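# Stack the standing pallet collar onto the pallet's collar

## Task

Place the pallet collar that is standing upright squarely on top of the collar already sitting on the pallet, so it is fully seated there.

## Robot and tools

Robots and cameras: four identical i2rt Big YAM arms named arm1, arm2, arm3 and arm4. Each has six revolute joints, a two-finger gripper and a wrist camera (arm1_cam_wrist to arm4_cam_wrist). With joints 1 and 6 at 0 and the hand level and forward, that camera rides on top of the hand and sees the fingertips. cam_high and cam_low are fixed in the room. Reach is roughly 1.0 m from the joint 1 axis. The arms do not wait for one another.

Feet (base_link, scene frame, metres, quaternion wxyz). arm1: x=-0.449 y=-0.868 z=+0.858 q=(+0.721, +0.002, +0.006, +0.693). arm2: x=+0.221 y=-0.877 z=+0.850 q=(+0.666, +0.001, -0.004, +0.746). arm3: x=+1.002 y=-0.052 z=+0.852 q=(+0.107, +0.005, +0.005, -0.994). arm4: x=-0.910 y=-0.163 z=+0.906 q=(+0.993, +0.006, -0.002, -0.120). At joint1_rad 0 an arm stretches along its foot's own +x.

Frame: a single shared scene frame, origin on the floor, +z upward. "hand" is the point midway between the finger pads, about 1 cm short of the tips. Fingers point along the hand's +z; they open and close along its y. hand_target is where the hand would be at the joint targets now held. Printed hand positions can be off, more so at long reach, and a loaded hand may rest short of hand_target.

move: optional keys arm1, arm2, arm3, arm4 (one object per arm) and cameras. An arm not named gets nothing new. In an arm's object:
- "joints": absolute targets by name: joint1_rad (-2.879 to 2.879, base turn, positive counter-clockwise seen from above), joint2_rad (0 to 3.141, shoulder; 0 points the upper arm back, roughly level, positive lifts it up and forward), joint3_rad (0 to 3.019, elbow; 0 folded), joint4_rad (-1.692 to 1.57, hand pitch, positive tips fingers up), joint5_rad (-1.57 to 1.57, sideways swing, positive to the arm's right), joint6_rad (-2.094 to 2.094, roll, positive clockwise seen from behind), all radians; gripper_m (0 to 0.093, fingertip gap in metres). Done tolerances: ±0.045, ±0.14, ±0.09, ±0.055, ±0.03, ±0.035 rad, ±0.003 m.
- "target": one list of seven numbers for that arm, [x, y, z, qw, qx, qy, qz], an absolute hand pose in the scene frame (metres, unit quaternion), same format as the "hand" line. The hand runs a straight line from its hand_target toward it. Alongside a target, "joints" may hold only gripper_m.
- "speed": top path speed in m/s, 0.002 to 0.5, default 0.25, only valid with a target; rotation is capped at twice it in rad/s.
All motions of one call start together; all hand paths end together, paced by the slowest. A path lasts 0.5 to 10 s and is cut off at 10 s. Each step clips the commanded pose to within 100 mm and 20 degrees of the measured hand, then damped inverse kinematics favours position. Expect errors of a centimetre or more, drift off the line, and overspeed near full stretch. Joints move at different rates, so joint-space moves can swing wide. Nothing avoids objects; a self/arm clearance check may answer "joint command not followed" or "pose unreachable", but can be late and ignores fingers, gripper housings and wrist cameras.
cameras: list of names or ["all"]; [] gives none; omitted means all for an empty move, otherwise none. An unknown key or camera name makes the call invalid; an out-of-range number makes it refused, and a refusal (or a stop) skips the later move, wait and finished_scene calls of that reply.

Results: per arm joint_positions, Joint velocities (rad/s, gripper m/s; "within noise" when still), joint torques (N m, total drive output including gravity, per-unit offsets; numbers 3 and 4 flip sign past ±28), hand, hand_target, joint_status, hand_status, on_its_own ("held at" is a target, not a reading). "pictures" gives image order; frames may lag state slightly. "as last shown" marks arms not commanded. "move:" sums each moved arm as done or its worst status. off_target: stopped away, maybe still pushing. time_out: each joint keeps a nearby target and keeps pushing; send its reported position to relax it. not_followed: a withheld target, possibly retried later. An empty move also shows the scene number.

wait: seconds 0 to 10, optional cameras as in move; nothing new is commanded.
zoom_image: camera plus region [x0, y0, x1, y1] integer pixels from the top-left, at most 504 by 504, only for cameras in the latest images.
read_manual: section "licences" (default), the URDF licence text only.
finished_scene: scene = current scene number; cannot be undone. The collar must stay seated with no robot help.

Gripper: on a hard part at full force the reading can be up to 0.005 m under the part's width (some read up to 0.002 m over); closed on nothing it reads 0.000 to 0.003. Force is about 50 to 64 N per pad; full force comes about 0.005 m below the touch reading. To release, command well above the reading.

Avoid: any hard press between two arms (ends the scene), including one gripper closing on another's fingers; knocking anything out of the work area or onto the floor; dropping or releasing moving parts, slams and forceful shoving. Arms keep pushing on contact, which heats motors: MOTOR HOT appears at 85 °C, and at 100 °C an OVER-TEMPERATURE FAULT lets the arm fall for 30 to 60 s, after which its keys read limit_stop_at_motor_heat until resent. Loose objects may occasionally be nudged by outside pushes.

Each tool is called after ">>>" by a JSON object that holds its "op" and its "data", one argument or row to a line.

## Session

>>> {"op": "move", "data": {

}}

Scene clock: 0.00 s.
Joint torques (N m): no reading
Motor temperatures (°C): arm1=[31 38 36 30 37 29 36] | arm2=[32 31 27 34 33 27 31] | arm3=[29 32 35 37 28 30 28] | arm4=[36 28 37 30 29 34 28]
Heat: arm1: hottest joint2_rad 38 °C; arm2: hottest joint4_rad 34 °C; arm3: hottest joint4_rad 37 °C; arm4: hottest joint3_rad 37 °C.
Joint velocities: within noise
arm1.joint_positions: joint1_rad=-0.398 joint2_rad=+0.470 joint3_rad=+1.390 joint4_rad=-1.240 joint5_rad=+0.115 joint6_rad=+0.097 gripper_m=+0.09396
arm1.joint_status: not commanded
arm1.hand: x=-0.3492 y=-0.7115 z=+1.4449 quat_wxyz=(-0.499, +0.372, -0.723, -0.299) (m; scene frame)
arm1.hand_target: x=-0.3509 y=-0.7153 z=+1.4564 quat_wxyz=(-0.508, +0.368, -0.717, -0.306) (m; scene frame)
arm1.hand_status: not commanded
arm2.joint_positions: joint1_rad=+0.088 joint2_rad=+0.484 joint3_rad=+1.404 joint4_rad=-1.425 joint5_rad=-0.290 joint6_rad=+0.382 gripper_m=+0.09396
arm2.joint_status: not commanded
arm2.hand: x=+0.1399 y=-0.7350 z=+1.4055 quat_wxyz=(-0.132, +0.603, -0.605, -0.503) (m; scene frame)
arm2.hand_target: x=+0.1405 y=-0.7382 z=+1.4154 quat_wxyz=(-0.138, +0.600, -0.600, -0.511) (m; scene frame)
arm2.hand_status: not commanded
arm3.joint_positions: joint1_rad=-0.295 joint2_rad=+0.553 joint3_rad=+1.337 joint4_rad=-1.279 joint5_rad=+0.134 joint6_rad=+0.463 gripper_m=+0.09396
arm3.joint_status: not commanded
arm3.hand: x=+0.7796 y=-0.0168 z=+1.3910 quat_wxyz=(-0.035, -0.819, +0.261, +0.511) (m; scene frame)
arm3.hand_target: x=+0.7824 y=-0.0171 z=+1.4028 quat_wxyz=(-0.037, -0.812, +0.259, +0.522) (m; scene frame)
arm3.hand_status: not commanded
arm4.joint_positions: joint1_rad=+0.170 joint2_rad=+0.616 joint3_rad=+1.374 joint4_rad=-1.499 joint5_rad=+0.177 joint6_rad=-0.496 gripper_m=+0.09396
arm4.joint_status: not commanded
arm4.hand: x=-0.7070 y=-0.2144 z=+1.4101 quat_wxyz=(-0.367, +0.155, -0.899, +0.185) (m; scene frame)
arm4.hand_target: x=-0.7087 y=-0.2144 z=+1.4233 quat_wxyz=(-0.381, +0.153, -0.892, +0.188) (m; scene frame)
arm4.hand_status: not commanded
pictures: arm1_cam_wrist, arm2_cam_wrist, arm3_cam_wrist, arm4_cam_wrist, cam_high, cam_low
Images, in order (width x height): arm1_cam_wrist 672x504, arm2_cam_wrist 672x504, arm3_cam_wrist 672x504, arm4_cam_wrist 672x504, cam_high 672x504, cam_low 672x504.

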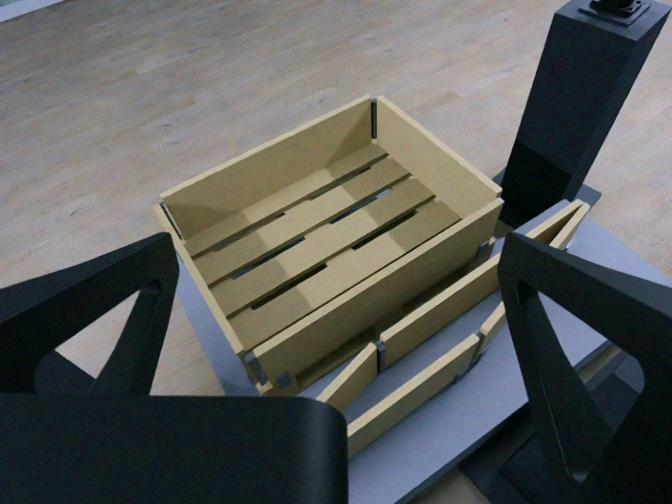

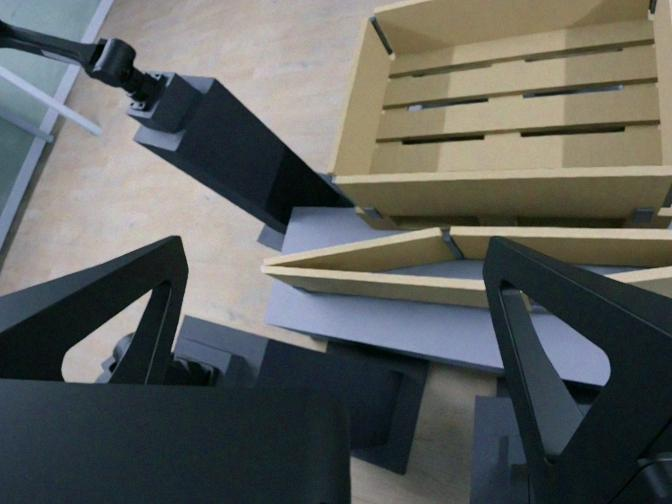

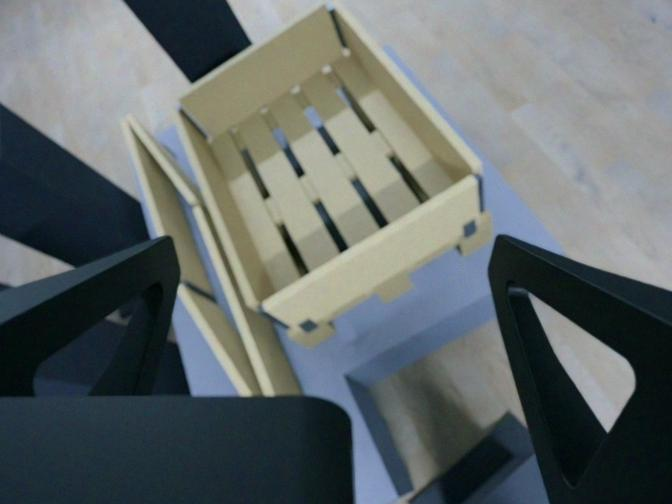

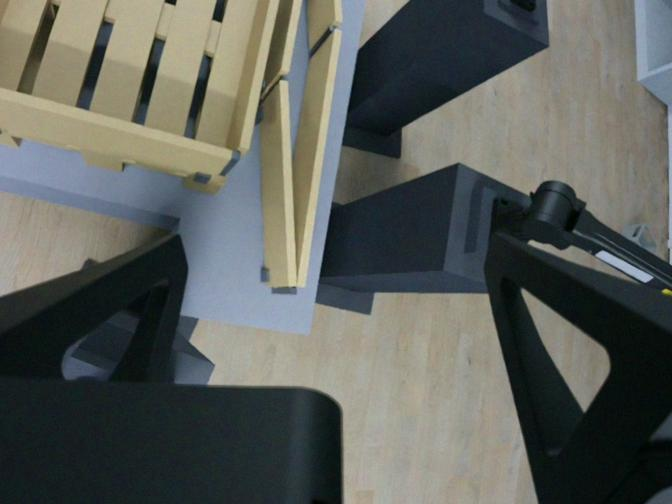

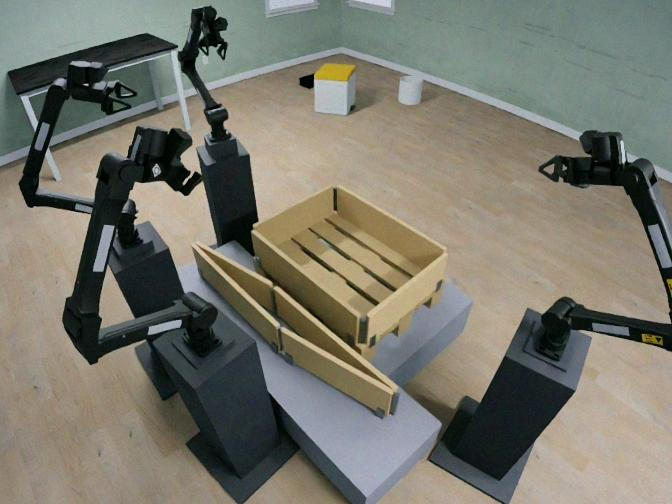

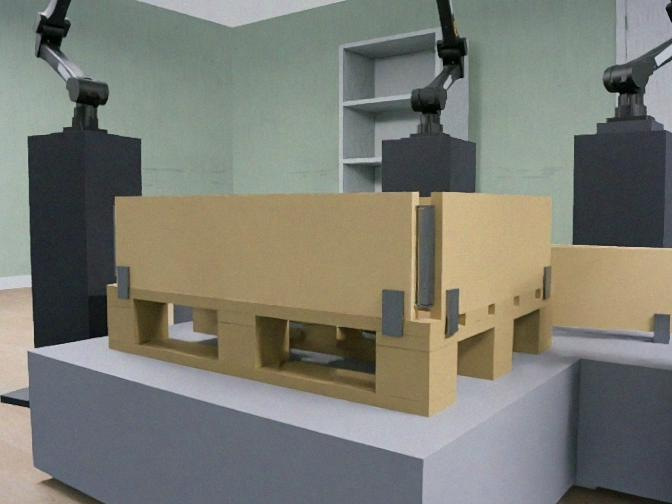

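>>> {"op": "zoom_image", "data": {
  "camera": "cam_high",
  "region": [150, 160, 490, 450]
}}

>>> {"op": "zoom_image", "data": {
  "camera": "arm1_cam_wrist",
  "region": [130, 70, 634, 448]
}}

>>> {"op": "zoom_image", "data": {
  "camera": "arm2_cam_wrist",
  "region": [220, 0, 672, 340]
}}

>>> {"op": "zoom_image", "data": {
  "camera": "arm3_cam_wrist",
  "region": [100, 0, 540, 400]
}}

>>> {"op": "zoom_image", "data": {
  "camera": "arm4_cam_wrist",
  "region": [0, 0, 420, 330]
}}

>>> {"op": "zoom_image", "data": {
  "camera": "cam_low",
  "region": [90, 170, 590, 430]
}}

Scaled by 1.482 from the camera's 672x504 image, which has a finer 960x720 frame.

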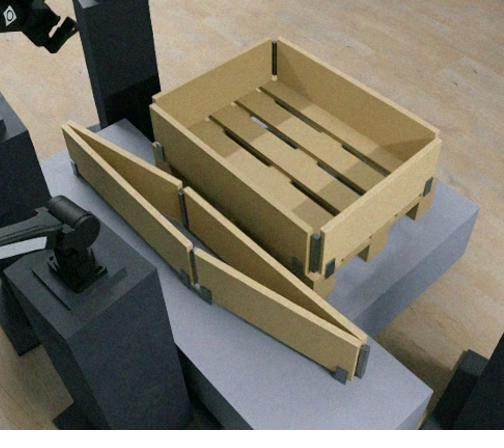

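Scaled by 1.000.

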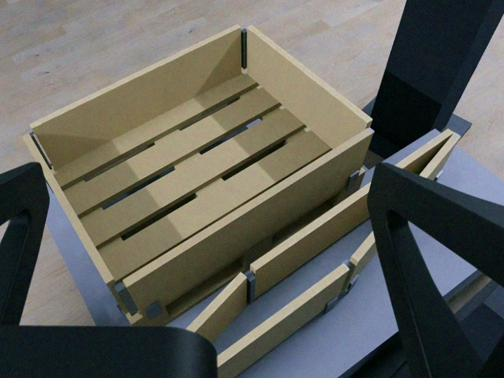

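Scaled by 1.115 from the camera's 672x504 image, which has a finer 960x720 frame.

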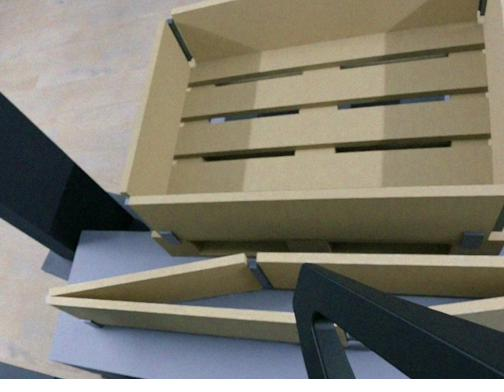

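Scaled by 1.145 from the camera's 672x504 image, which has a finer 960x720 frame.

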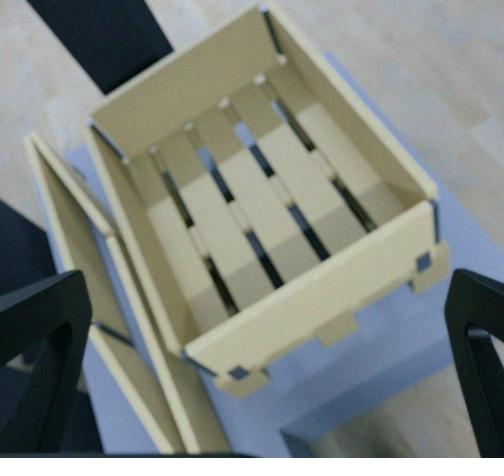

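Scaled by 1.200 from the camera's 672x504 image, which has a finer 960x720 frame.

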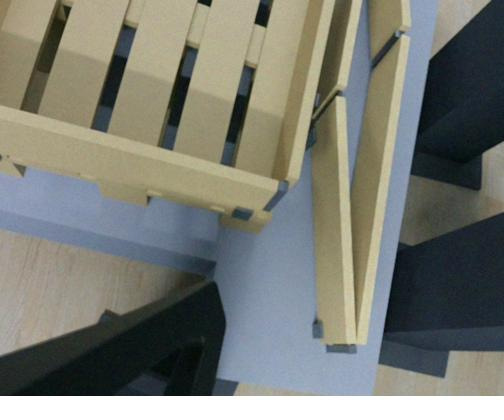

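Scaled by 1.008 from the camera's 672x504 image, which has a finer 960x720 frame.

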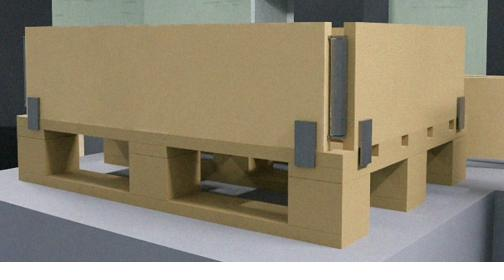

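>>> {"op": "zoom_image", "data": {
  "camera": "arm2_cam_wrist",
  "region": [0, 0, 440, 440]
}}

>>> {"op": "zoom_image", "data": {
  "camera": "arm3_cam_wrist",
  "region": [0, 0, 500, 440]
}}

>>> {"op": "zoom_image", "data": {
  "camera": "arm4_cam_wrist",
  "region": [232, 0, 672, 440]
}}

Scaled by 1.145 from the camera's 672x504 image, which has a finer 960x720 frame.

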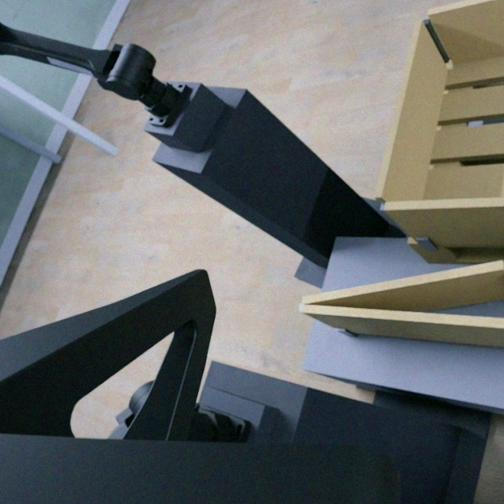

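Scaled by 1.008 from the camera's 672x504 image, which has a finer 960x720 frame.

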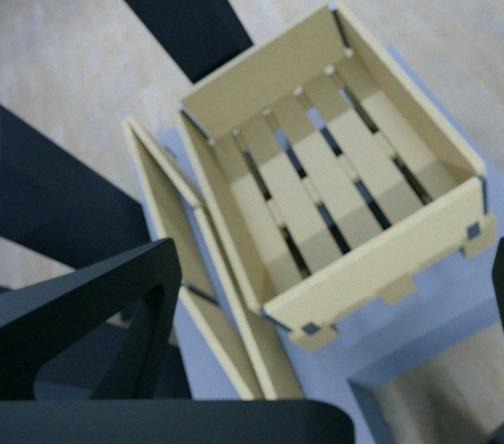

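Scaled by 1.145 from the camera's 672x504 image, which has a finer 960x720 frame.

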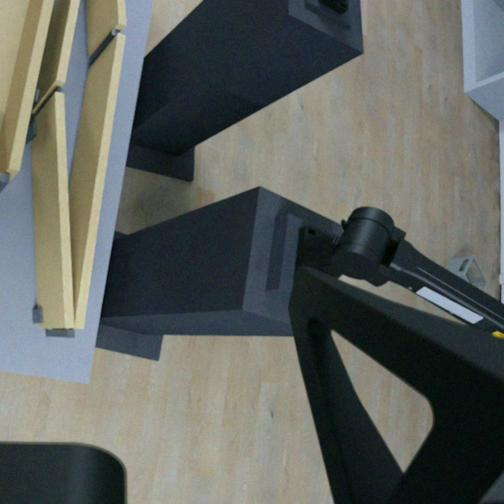

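>>> {"op": "move", "data": {
  "arm4": {"target":[-0.36,-0.50,0.75,0,0,1,0],"speed":0.35},
  "arm2": {"target":[0.02,-0.54,0.75,0,-1,0,0],"speed":0.35},
  "arm3": {"target":[0.47,-0.47,0.75,0,-1,0,0],"speed":0.35},
  "cameras": ["all"]
}}

Scene clock: 111.17 s.
Joint torques (N m): arm1=[0.03 4.48 10.35 1.94 -0.01 0.01] | arm2=[0.67 -12.69 6.97 0.49 0.01 -0.31] | arm3=[2.43 -21.07 10.67 -0.02 -0.06 -0.22] | arm4=[-0.5 -21.36 10.92 -0.02 0.08 0]
Motor temperatures (°C): arm1=[31 38 41 30 34 28 33] | arm2=[32 31 32 33 31 26 29] | arm3=[29 31 46 36 28 28 27] | arm4=[36 28 48 30 28 32 28]
Heat: arm1: hottest joint3_rad 41 °C; arm2: hottest joint4_rad 33 °C; arm3: hottest joint3_rad 46 °C; arm4: hottest joint3_rad 48 °C.
move: arm2 off_target; arm3 off_target; arm4 off_target
Joint velocities: within noise
arm1: as last shown
arm2.joint_positions: joint1_rad=+0.424 joint2_rad=+1.847 joint3_rad=+0.804 joint4_rad=-0.555 joint5_rad=-0.001 joint6_rad=-1.015 gripper_m=+0.09397
arm2.joint_status: not commanded
arm2.hand: x=+0.0298 y=-0.5526 z=+0.7516 quat_wxyz=(+0.009, +1.000, -0.009, +0.009) (m; scene frame)
arm2.hand_target: x=+0.0206 y=-0.5405 z=+0.7521 quat_wxyz=(-0.003, +1.000, +0.000, +0.003) (m; scene frame)
arm2.hand_status: off_target (0.016 m and 1.8 deg from the pose sent, 0.694 m and 105.9 deg at the start)
arm3.joint_positions: joint1_rad=+0.438 joint2_rad=+2.362 joint3_rad=+1.817 joint4_rad=-1.035 joint5_rad=+0.003 joint6_rad=+0.690 gripper_m=+0.09396
arm3.joint_status: not commanded
arm3.hand: x=+0.4758 y=-0.4533 z=+0.7476 quat_wxyz=(+0.009, -1.000, +0.018, -0.007) (m; scene frame)
arm3.hand_target: x=+0.4714 y=-0.4686 z=+0.7517 quat_wxyz=(+0.003, -1.000, +0.004, +0.000) (m; scene frame)
arm3.hand_status: off_target (0.018 m and 2.5 deg from the pose sent, 0.844 m and 70.1 deg at the start)
arm4.joint_positions: joint1_rad=-0.299 joint2_rad=+2.402 joint3_rad=+1.678 joint4_rad=-0.869 joint5_rad=+0.013 joint6_rad=-0.561 gripper_m=+0.09396
arm4.joint_status: not commanded
arm4.hand: x=-0.3714 y=-0.4856 z=+0.7424 quat_wxyz=(+0.010, +0.011, -1.000, -0.007) (m; scene frame)
arm4.hand_target: x=-0.3613 y=-0.5006 z=+0.7517 quat_wxyz=(+0.000, -0.001, -1.000, +0.001) (m; scene frame)
arm4.hand_status: off_target (0.020 m and 1.8 deg from the pose sent, 0.799 m and 52.1 deg at the start)
pictures: arm1_cam_wrist, arm2_cam_wrist, arm3_cam_wrist, arm4_cam_wrist, cam_high, cam_low
Images, in order (width x height): arm1_cam_wrist 672x504, arm2_cam_wrist 672x504, arm3_cam_wrist 672x504, arm4_cam_wrist 672x504, cam_high 672x504, cam_low 672x504.

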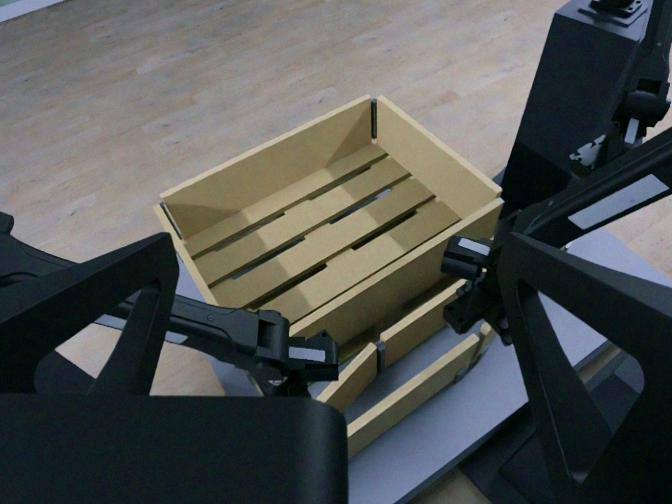

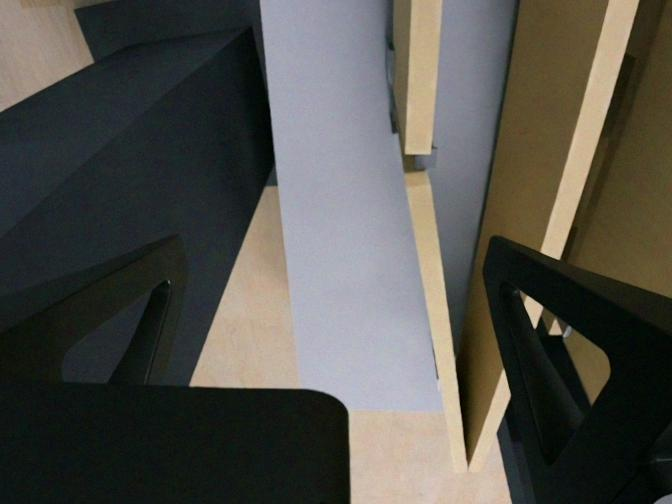

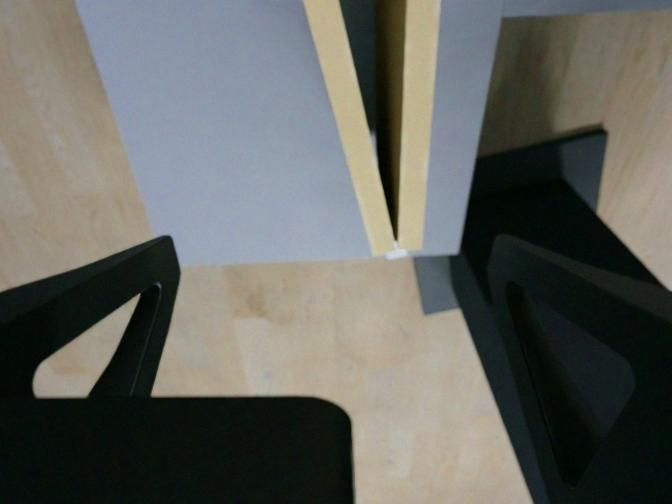

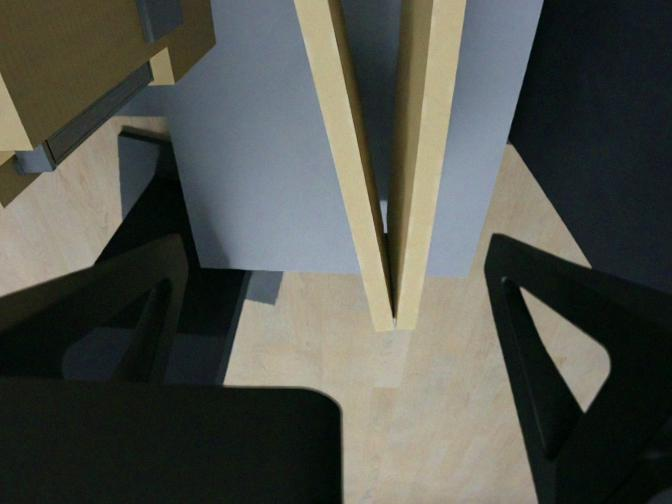

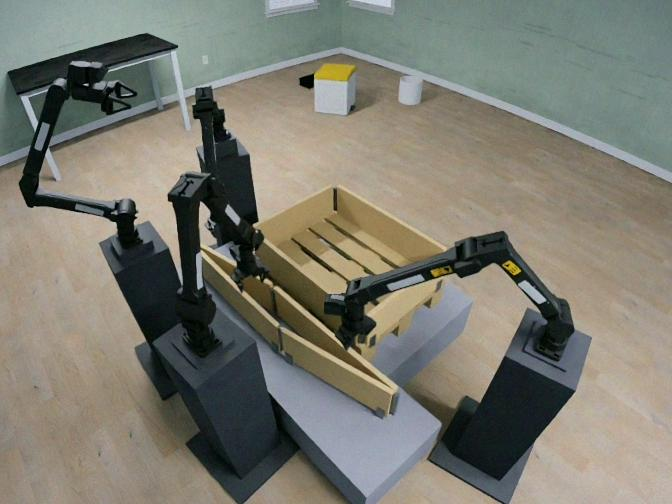

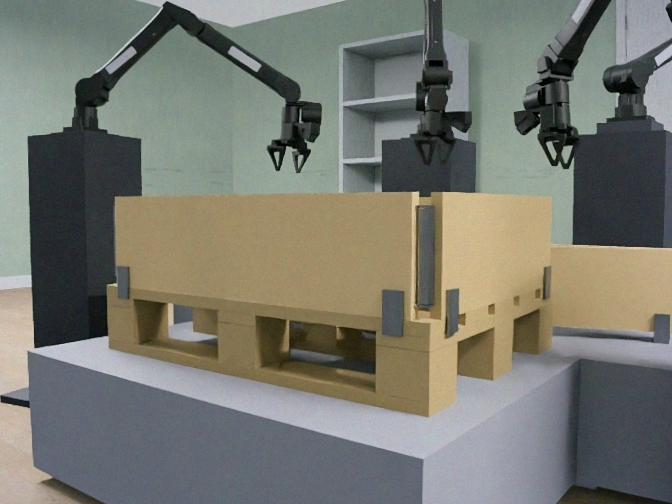

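>>> {"op": "move", "data": {
  "arm4": {"target":[-0.355,-0.486,0.59,0,-0.139,0.990,0],"speed":0.25},
  "arm2": {"target":[0.021,-0.463,0.585,0,-1,0,0],"speed":0.25},
  "arm3": {"target":[0.471,-0.48,0.585,0,-0.991,-0.1305,0],"speed":0.25},
  "cameras": ["all"]
}}

Scene clock: 151.30 s.
Joint torques (N m): arm1=[-0.03 4.48 10.33 1.94 -0.01 0] | arm2=[-0.21 -17.32 4.27 0.4 -0.25 -0.31] | arm3=[2.49 -22.07 9.32 0.36 -0.08 -0.23] | arm4=[1.38 -21.83 8.94 0.8 -0.05 -0.23]
Motor temperatures (°C): arm1=[31 37 41 30 34 28 32] | arm2=[32 33 31 32 31 26 29] | arm3=[29 34 46 36 28 28 27] | arm4=[35 33 47 29 28 31 28]
Heat: arm1: hottest joint3_rad 41 °C; arm2: hottest joint2_rad 33 °C; arm3: hottest joint3_rad 46 °C; arm4: hottest joint3_rad 47 °C.
move: arm2 done; arm3 off_target; arm4 off_target
Joint velocities: within noise
arm1: as last shown
arm2.joint_positions: joint1_rad=+0.347 joint2_rad=+2.367 joint3_rad=+1.103 joint4_rad=-0.327 joint5_rad=-0.004 joint6_rad=-1.104 gripper_m=+0.09397
arm2.joint_status: not commanded
arm2.hand: x=+0.0222 y=-0.4716 z=+0.5885 quat_wxyz=(+0.007, +1.000, -0.003, +0.005) (m; scene frame)
arm2.hand_target: x=+0.0212 y=-0.4636 z=+0.5850 quat_wxyz=(+0.001, +1.000, +0.000, +0.000) (m; scene frame)
arm2.hand_status: done (0.009 m and 1.0 deg from the pose sent, 0.189 m and 1.8 deg at the start)
arm3.joint_positions: joint1_rad=+0.451 joint2_rad=+2.671 joint3_rad=+1.940 joint4_rad=-0.851 joint5_rad=-0.001 joint6_rad=+0.434 gripper_m=+0.09396
arm3.joint_status: not commanded
arm3.hand: x=+0.4762 y=-0.4636 z=+0.5832 quat_wxyz=(+0.008, -0.993, -0.116, -0.010) (m; scene frame)
arm3.hand_target: x=+0.4716 y=-0.4797 z=+0.5853 quat_wxyz=(+0.000, -0.991, -0.131, +0.000) (m; scene frame)
arm3.hand_status: off_target (0.017 m and 2.3 deg from the pose sent, 0.165 m and 17.2 deg at the start)
arm4.joint_positions: joint1_rad=-0.299 joint2_rad=+2.719 joint3_rad=+1.815 joint4_rad=-0.711 joint5_rad=+0.014 joint6_rad=-0.786 gripper_m=+0.09396
arm4.joint_status: not commanded
arm4.hand: x=-0.3768 y=-0.4801 z=+0.5839 quat_wxyz=(+0.018, +0.124, -0.992, -0.014) (m; scene frame)
arm4.hand_target: x=-0.3557 y=-0.4854 z=+0.5906 quat_wxyz=(+0.000, +0.134, -0.991, +0.000) (m; scene frame)
arm4.hand_status: off_target (0.023 m and 3.1 deg from the pose sent, 0.153 m and 14.8 deg at the start)
pictures: arm1_cam_wrist, arm2_cam_wrist, arm3_cam_wrist, arm4_cam_wrist, cam_high, cam_low
Images, in order (width x height): arm1_cam_wrist 672x504, arm2_cam_wrist 672x504, arm3_cam_wrist 672x504, arm4_cam_wrist 672x504, cam_high 672x504, cam_low 672x504.

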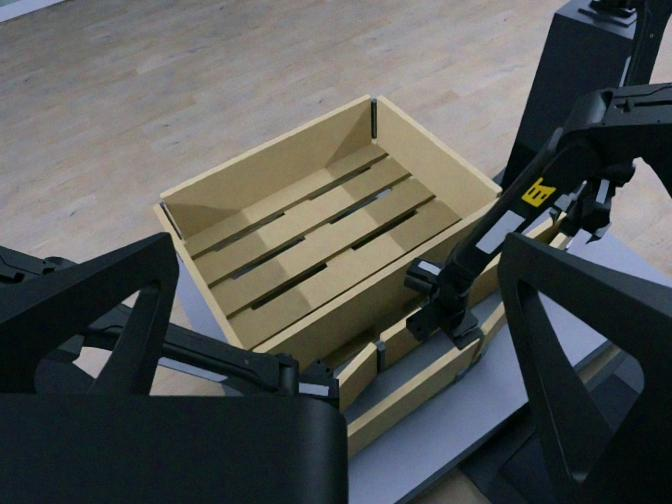

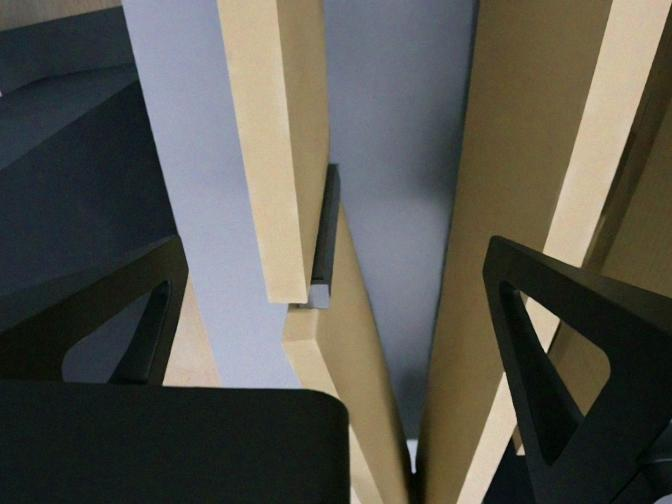

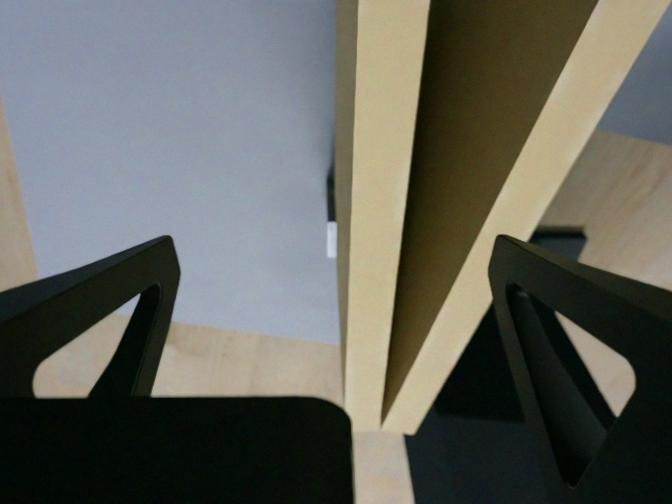

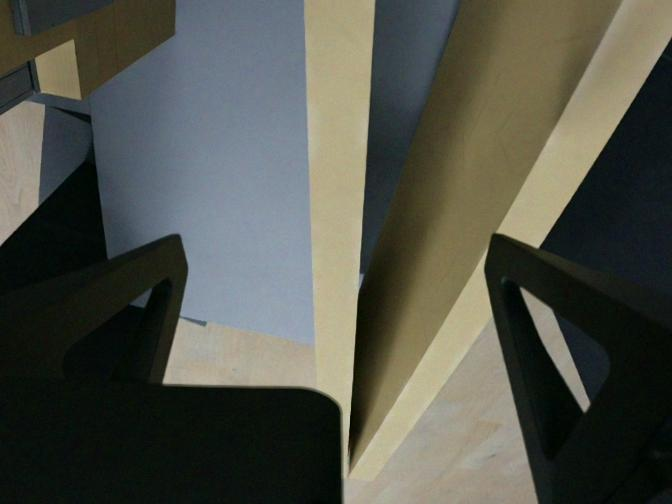

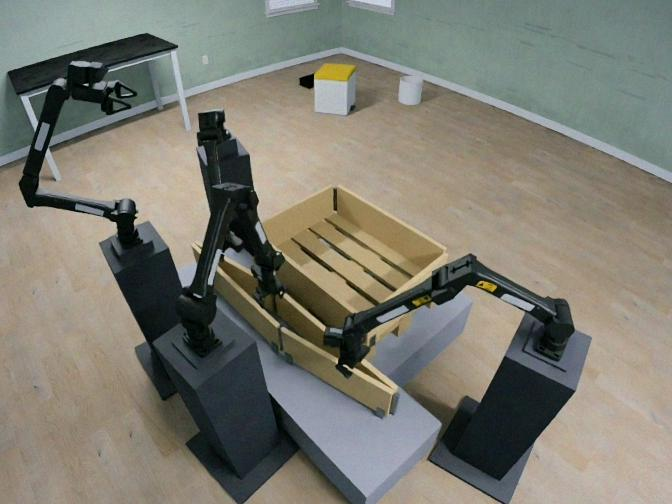

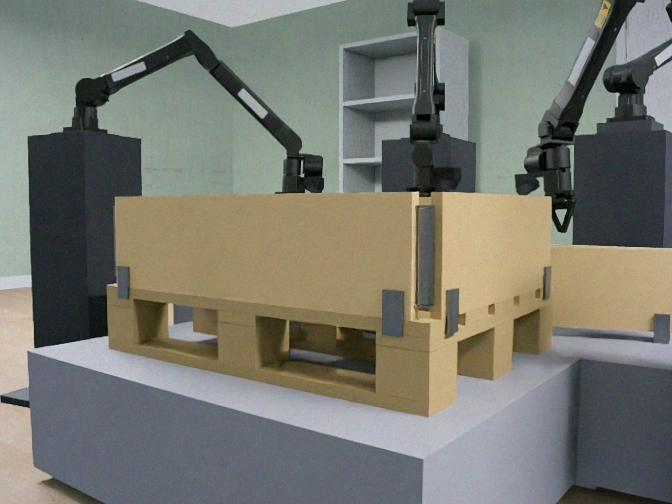

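>>> {"op": "move", "data": {
  "arm4": {"target":[-0.3557,-0.4854,0.54,0,-0.139,0.990,0],"speed":0.2,"joints":{"gripper_m":0.065}},
  "arm2": {"target":[-0.047,-0.493,0.53,0,-1,0,0],"speed":0.2,"joints":{"gripper_m":0.07}},
  "arm3": {"target":[0.467,-0.46,0.535,0,-0.991,-0.1305,0],"speed":0.2,"joints":{"gripper_m":0.06}},
  "cameras": ["arm2_cam_wrist","arm3_cam_wrist","arm4_cam_wrist"]
}}

Scene clock: 168.93 s.
Joint torques (N m): arm1=[0.03 4.48 10.33 1.92 -0.02 0.01] | arm2=[-0.26 -18.08 3.67 0.47 -0.14 -0.06] | arm3=[0.26 -22.18 8.77 0.55 -0.07 -0.23] | arm4=[1.26 -22.07 8.62 0.83 -0.05 -0.23]
Motor temperatures (°C): arm1=[31 37 41 30 33 28 32] | arm2=[32 33 30 32 31 26 29] | arm3=[29 37 44 35 28 28 27] | arm4=[35 35 47 29 28 31 28]
Heat: arm1: hottest joint3_rad 41 °C; arm2: hottest joint2_rad 33 °C; arm3: hottest joint3_rad 44 °C; arm4: hottest joint3_rad 47 °C.
move: arm2 done; arm3 off_target; arm4 off_target
Joint velocities: within noise
arm1: as last shown
arm2.joint_positions: joint1_rad=+0.507 joint2_rad=+2.512 joint3_rad=+1.199 joint4_rad=-0.272 joint5_rad=-0.007 joint6_rad=-0.980 gripper_m=+0.07009
arm2.joint_status: all done
arm2.hand: x=-0.0461 y=-0.4992 z=+0.5344 quat_wxyz=(+0.004, +1.000, +0.015, +0.003) (m; scene frame)
arm2.hand_target: x=-0.0471 y=-0.4928 z=+0.5301 quat_wxyz=(-0.001, +1.000, +0.005, +0.000) (m; scene frame)
arm2.hand_status: done (0.008 m and 1.8 deg from the pose sent, 0.093 m and 1.0 deg at the start)
arm3.joint_positions: joint1_rad=+0.451 joint2_rad=+2.761 joint3_rad=+1.964 joint4_rad=-0.794 joint5_rad=-0.001 joint6_rad=+0.407 gripper_m=+0.06007
arm3.joint_status: all done
arm3.hand: x=+0.4852 y=-0.4563 z=+0.5321 quat_wxyz=(+0.010, -0.992, -0.129, -0.014) (m; scene frame)
arm3.hand_target: x=+0.4674 y=-0.4595 z=+0.5356 quat_wxyz=(+0.000, -0.991, -0.130, +0.000) (m; scene frame)
arm3.hand_status: off_target (0.019 m and 2.0 deg from the pose sent, 0.049 m and 2.3 deg at the start)
arm4.joint_positions: joint1_rad=-0.299 joint2_rad=+2.833 joint3_rad=+1.899 joint4_rad=-0.680 joint5_rad=+0.014 joint6_rad=-0.796 gripper_m=+0.06507
arm4.joint_status: all done
arm4.hand: x=-0.3778 y=-0.4788 z=+0.5334 quat_wxyz=(+0.018, +0.128, -0.991, -0.014) (m; scene frame)
arm4.hand_target: x=-0.3559 y=-0.4852 z=+0.5410 quat_wxyz=(-0.001, +0.139, -0.990, +0.000) (m; scene frame)
arm4.hand_status: off_target (0.024 m and 2.9 deg from the pose sent, 0.049 m and 3.1 deg at the start)
pictures: arm2_cam_wrist, arm3_cam_wrist, arm4_cam_wrist
Images, in order (width x height): arm2_cam_wrist 672x504, arm3_cam_wrist 672x504, arm4_cam_wrist 672x504.

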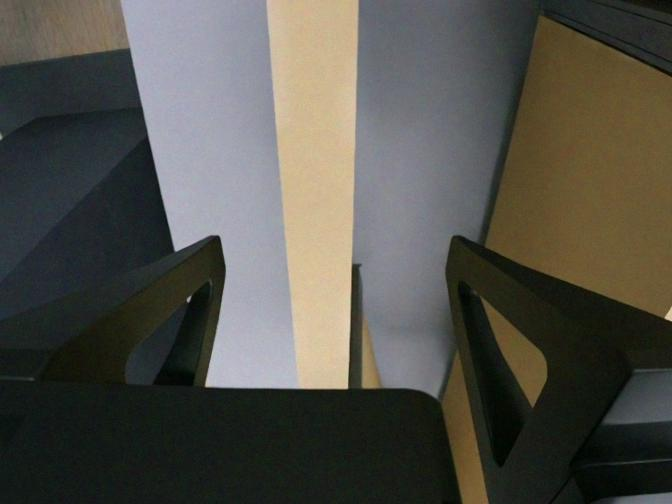

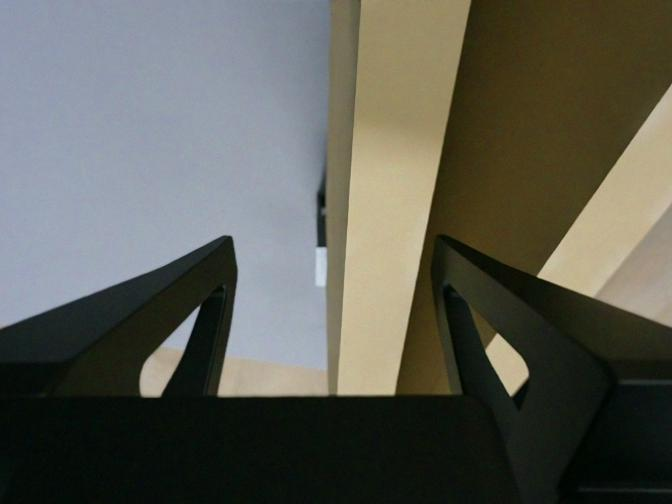

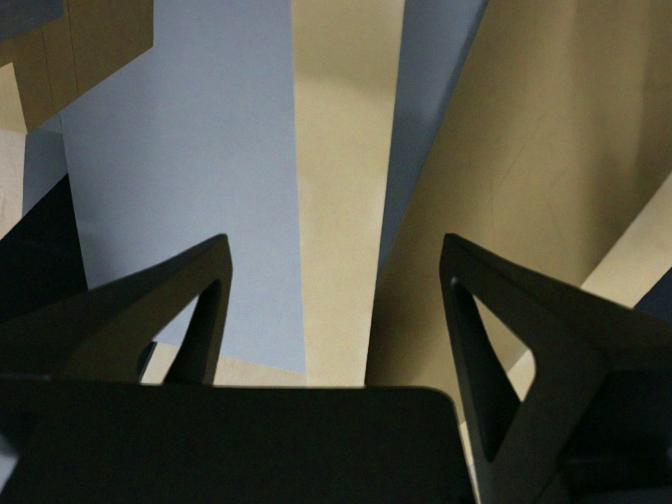

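>>> {"op": "move", "data": {
  "arm3": {"target":[0.455,-0.438,0.53,0,-0.991,-0.1305,0],"speed":0.15},
  "cameras": ["arm3_cam_wrist"]
}}

Scene clock: 173.20 s.
Joint torques (N m): arm1=[0.03 4.42 10.35 1.94 -0.01 0.01] | arm2=[-0.26 -18.08 3.67 0.46 -0.13 -0.06] | arm3=[0.15 -21.83 8.16 0.58 0.03 -0.23] | arm4=[1.26 -22.07 8.62 0.83 -0.04 -0.23]
Motor temperatures (°C): arm1=[31 37 41 30 33 28 32] | arm2=[32 34 30 32 31 26 29] | arm3=[29 38 45 35 28 28 27] | arm4=[35 35 47 29 28 31 28]
Heat: arm1: hottest joint3_rad 41 °C; arm2: hottest joint2_rad 34 °C; arm3: hottest joint3_rad 45 °C; arm4: hottest joint3_rad 47 °C.
move: arm3 off_target
Joint velocities: within noise
arm1, arm4: as last shown
arm2.joint_positions: joint1_rad=+0.507 joint2_rad=+2.512 joint3_rad=+1.199 joint4_rad=-0.272 joint5_rad=-0.007 joint6_rad=-0.979 gripper_m=+0.07009
arm2.joint_status: not commanded
arm2.hand: x=-0.0461 y=-0.4992 z=+0.5344 quat_wxyz=(+0.004, +1.000, +0.014, +0.003) (m; scene frame)
arm2.hand_target: x=-0.0471 y=-0.4928 z=+0.5301 quat_wxyz=(-0.001, +1.000, +0.004, +0.000) (m; scene frame)
arm2.hand_status: not commanded
arm3.joint_positions: joint1_rad=+0.412 joint2_rad=+2.761 joint3_rad=+1.964 joint4_rad=-0.781 joint5_rad=-0.005 joint6_rad=+0.371 gripper_m=+0.06005
arm3.joint_status: not commanded
arm3.hand: x=+0.4676 y=-0.4386 z=+0.5321 quat_wxyz=(+0.004, -0.992, -0.128, -0.009) (m; scene frame)
arm3.hand_target: x=+0.4552 y=-0.4379 z=+0.5303 quat_wxyz=(+0.000, -0.991, -0.130, +0.000) (m; scene frame)
arm3.hand_status: off_target (0.013 m and 1.2 deg from the pose sent, 0.035 m and 2.0 deg at the start)
arm4.hand_target: x=-0.3559 y=-0.4852 z=+0.5410 quat_wxyz=(-0.001, +0.138, -0.990, +0.000) (m; scene frame)
pictures: arm3_cam_wrist
Images, in order (width x height): arm3_cam_wrist 672x504.

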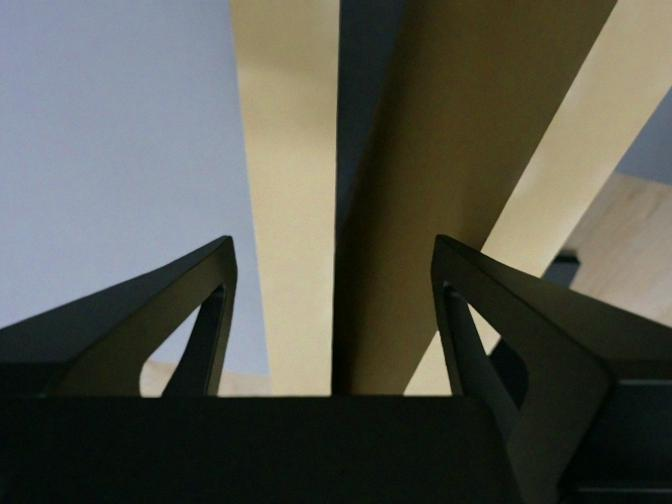

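>>> {"op": "move", "data": {
  "arm3": {"target":[0.448,-0.4505,0.53,0,-0.991,-0.1305,0],"speed":0.1,"joints":{"gripper_m":0.055}},
  "arm2": {"target":[-0.047,-0.497,0.475,0,-1,0,0],"speed":0.1},
  "arm4": {"target":[-0.355,-0.486,0.482,0,-0.139,0.990,0],"speed":0.1},
  "cameras": ["arm2_cam_wrist","arm3_cam_wrist","arm4_cam_wrist"]
}}

Scene clock: 178.50 s.
Joint torques (N m): arm1=[0.03 4.48 10.35 1.95 -0.02 0.01] | arm2=[0.21 -18.43 2.93 0.5 -0.14 -0.06] | arm3=[1.2 -21.71 9.32 0.09 0.05 -0.14] | arm4=[1.08 -21.42 8.79 0.65 -0.07 -0.23]
Motor temperatures (°C): arm1=[31 37 41 30 33 28 32] | arm2=[32 34 30 32 30 26 29] | arm3=[29 39 45 35 28 28 27] | arm4=[35 34 47 29 28 31 28]
Heat: arm1: hottest joint3_rad 41 °C; arm2: hottest joint2_rad 34 °C; arm3: hottest joint3_rad 45 °C; arm4: hottest joint3_rad 47 °C.
move: arm2 done; arm3 done; arm4 off_target
Joint velocities: within noise
arm1: as last shown
arm2.joint_positions: joint1_rad=+0.507 joint2_rad=+2.652 joint3_rad=+1.279 joint4_rad=-0.213 joint5_rad=-0.007 joint6_rad=-0.965 gripper_m=+0.07009
arm2.joint_status: not commanded
arm2.hand: x=-0.0447 y=-0.5004 z=+0.4796 quat_wxyz=(+0.005, +1.000, +0.007, +0.003) (m; scene frame)
arm2.hand_target: x=-0.0470 y=-0.4970 z=+0.4751 quat_wxyz=(+0.000, +1.000, +0.000, +0.000) (m; scene frame)
arm2.hand_status: done (0.006 m and 1.0 deg from the pose sent, 0.059 m and 1.7 deg at the start)
arm3.joint_positions: joint1_rad=+0.412 joint2_rad=+2.784 joint3_rad=+2.024 joint4_rad=-0.807 joint5_rad=-0.005 joint6_rad=+0.369 gripper_m=+0.05507
arm3.joint_status: all done
arm3.hand: x=+0.4563 y=-0.4468 z=+0.5328 quat_wxyz=(+0.002, -0.992, -0.129, -0.005) (m; scene frame)
arm3.hand_target: x=+0.4484 y=-0.4502 z=+0.5301 quat_wxyz=(+0.000, -0.991, -0.131, +0.000) (m; scene frame)
arm3.hand_status: done (0.010 m and 0.6 deg from the pose sent, 0.023 m and 1.2 deg at the start)
arm4.joint_positions: joint1_rad=-0.299 joint2_rad=+2.971 joint3_rad=+2.038 joint4_rad=-0.668 joint5_rad=+0.014 joint6_rad=-0.799 gripper_m=+0.06506
arm4.joint_status: not commanded
arm4.hand: x=-0.3713 y=-0.4818 z=+0.4808 quat_wxyz=(+0.012, +0.130, -0.991, -0.010) (m; scene frame)
arm4.hand_target: x=-0.3555 y=-0.4855 z=+0.4825 quat_wxyz=(+0.000, +0.139, -0.990, +0.000) (m; scene frame)
arm4.hand_status: off_target (0.017 m and 2.1 deg from the pose sent, 0.057 m and 2.9 deg at the start)
pictures: arm2_cam_wrist, arm3_cam_wrist, arm4_cam_wrist
Images, in order (width x height): arm2_cam_wrist 672x504, arm3_cam_wrist 672x504, arm4_cam_wrist 672x504.

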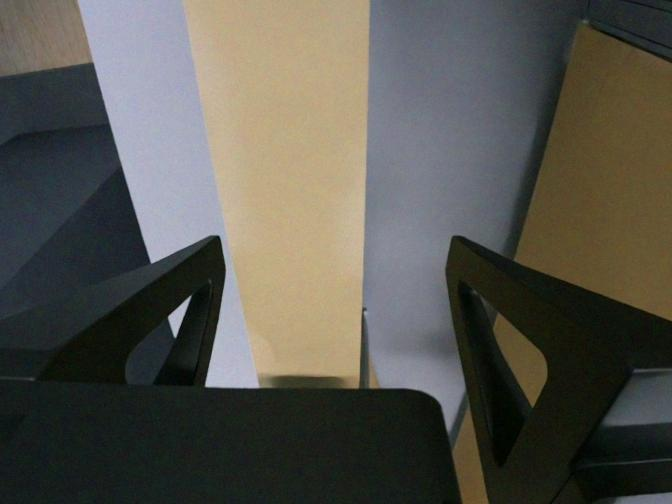

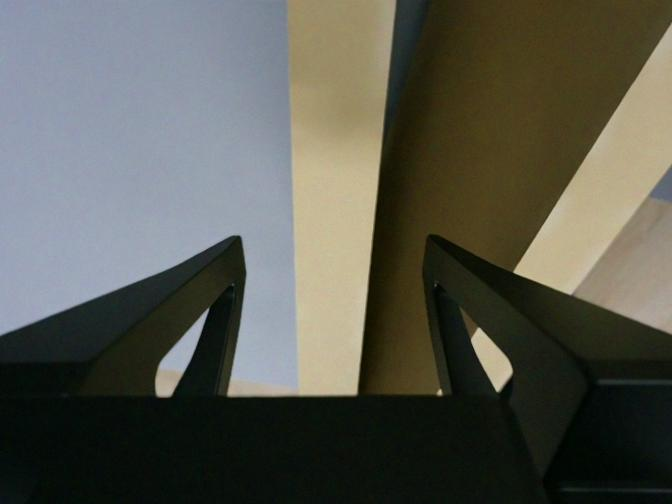

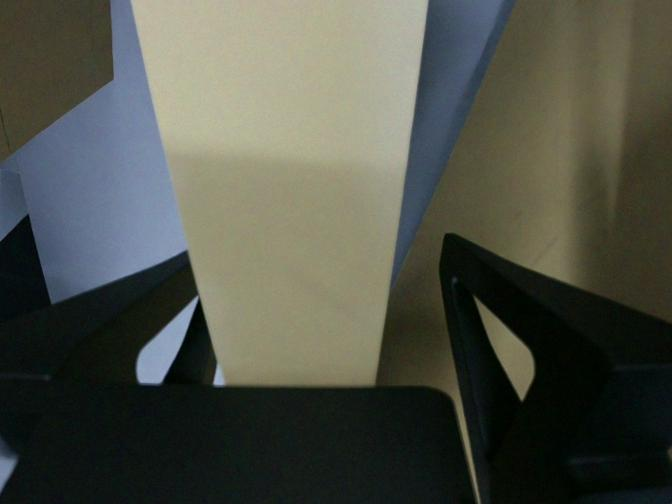

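>>> {"op": "move", "data": {
  "arm3": {"target":[0.448,-0.452,0.475,0,-0.991,-0.1305,0],"speed":0.1},
  "arm2": {"target":[-0.047,-0.504,0.470,0,-1,0,0],"speed":0.1},
  "arm4": {"target":[-0.355,-0.479,0.485,0,-0.139,0.990,0],"speed":0.1},
  "cameras": ["arm2_cam_wrist","arm3_cam_wrist","arm4_cam_wrist"]
}}

Scene clock: 186.27 s.
Joint torques (N m): arm1=[0.03 4.48 10.35 1.94 -0.01 0.01] | arm2=[0.79 -17.9 2.18 0.55 -0.14 -0.05] | arm3=[1.49 -21.54 9.17 0.34 0.07 -0.11] | arm4=[1.49 -22.36 6.65 1.01 -0.04 -0.12]
Motor temperatures (°C): arm1=[31 37 42 30 33 27 32] | arm2=[32 35 30 32 30 26 29] | arm3=[29 40 44 35 28 28 27] | arm4=[35 35 46 29 28 31 28]
Heat: arm1: hottest joint3_rad 42 °C; arm2: hottest joint2_rad 35 °C; arm3: hottest joint3_rad 44 °C; arm4: hottest joint3_rad 46 °C.
move: arm2 done; arm3 done; arm4 off_target
Joint velocities: within noise
arm1: as last shown
arm2.joint_positions: joint1_rad=+0.507 joint2_rad=+2.655 joint3_rad=+1.279 joint4_rad=-0.197 joint5_rad=-0.007 joint6_rad=-0.956 gripper_m=+0.07009
arm2.joint_status: not commanded
arm2.hand: x=-0.0463 y=-0.4984 z=+0.4783 quat_wxyz=(-0.001, +1.000, +0.003, -0.001) (m; scene frame)
arm2.hand_target: x=-0.0467 y=-0.5042 z=+0.4702 quat_wxyz=(+0.000, +1.000, +0.000, +0.000) (m; scene frame)
arm2.hand_status: done (0.010 m and 0.3 deg from the pose sent, 0.011 m and 1.0 deg at the start)
arm3.joint_positions: joint1_rad=+0.412 joint2_rad=+2.917 joint3_rad=+2.148 joint4_rad=-0.802 joint5_rad=-0.005 joint6_rad=+0.369 gripper_m=+0.05505
arm3.joint_status: not commanded
arm3.hand: x=+0.4548 y=-0.4476 z=+0.4796 quat_wxyz=(+0.003, -0.992, -0.128, -0.006) (m; scene frame)
arm3.hand_target: x=+0.4481 y=-0.4518 z=+0.4753 quat_wxyz=(+0.000, -0.991, -0.131, +0.001) (m; scene frame)
arm3.hand_status: done (0.009 m and 0.8 deg from the pose sent, 0.059 m and 0.6 deg at the start)
arm4.joint_positions: joint1_rad=-0.292 joint2_rad=+2.971 joint3_rad=+2.038 joint4_rad=-0.668 joint5_rad=+0.014 joint6_rad=-0.799 gripper_m=+0.06505
arm4.joint_status: not commanded
arm4.hand: x=-0.3690 y=-0.4779 z=+0.4809 quat_wxyz=(+0.012, +0.133, -0.991, -0.009) (m; scene frame)
arm4.hand_target: x=-0.3552 y=-0.4789 z=+0.4853 quat_wxyz=(+0.000, +0.139, -0.990, +0.000) (m; scene frame)
arm4.hand_status: off_target (0.015 m and 1.9 deg from the pose sent, 0.017 m and 2.1 deg at the start)
pictures: arm2_cam_wrist, arm3_cam_wrist, arm4_cam_wrist
Images, in order (width x height): arm2_cam_wrist 672x504, arm3_cam_wrist 672x504, arm4_cam_wrist 672x504.

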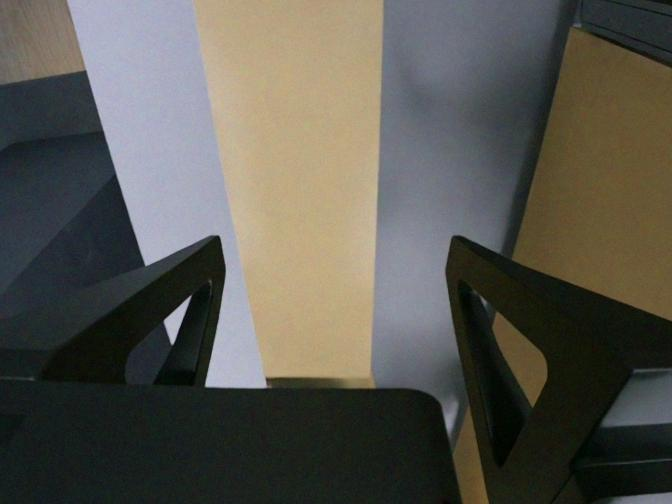

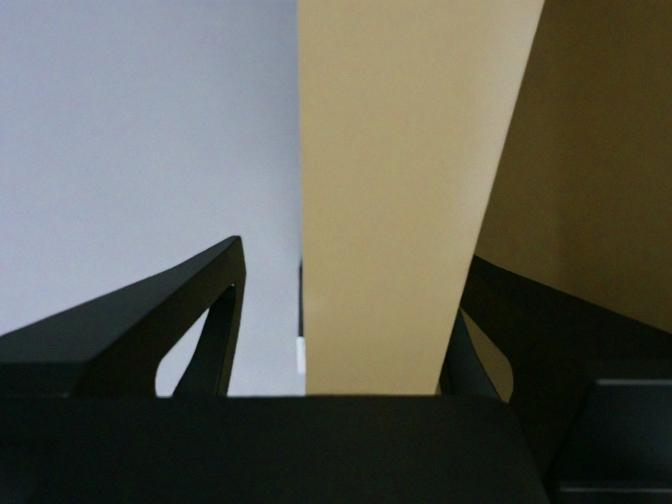

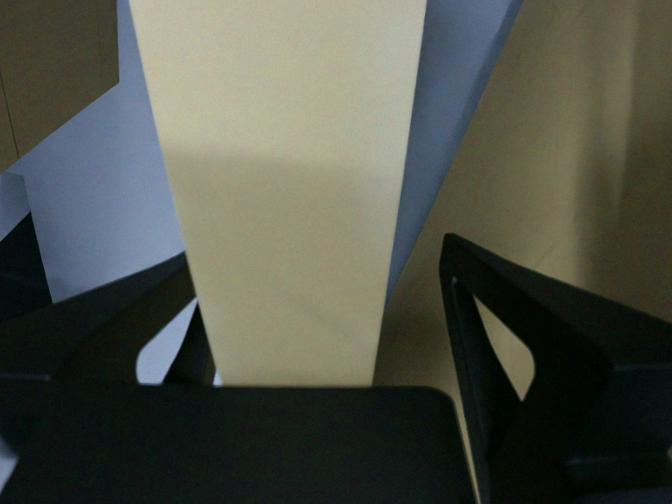

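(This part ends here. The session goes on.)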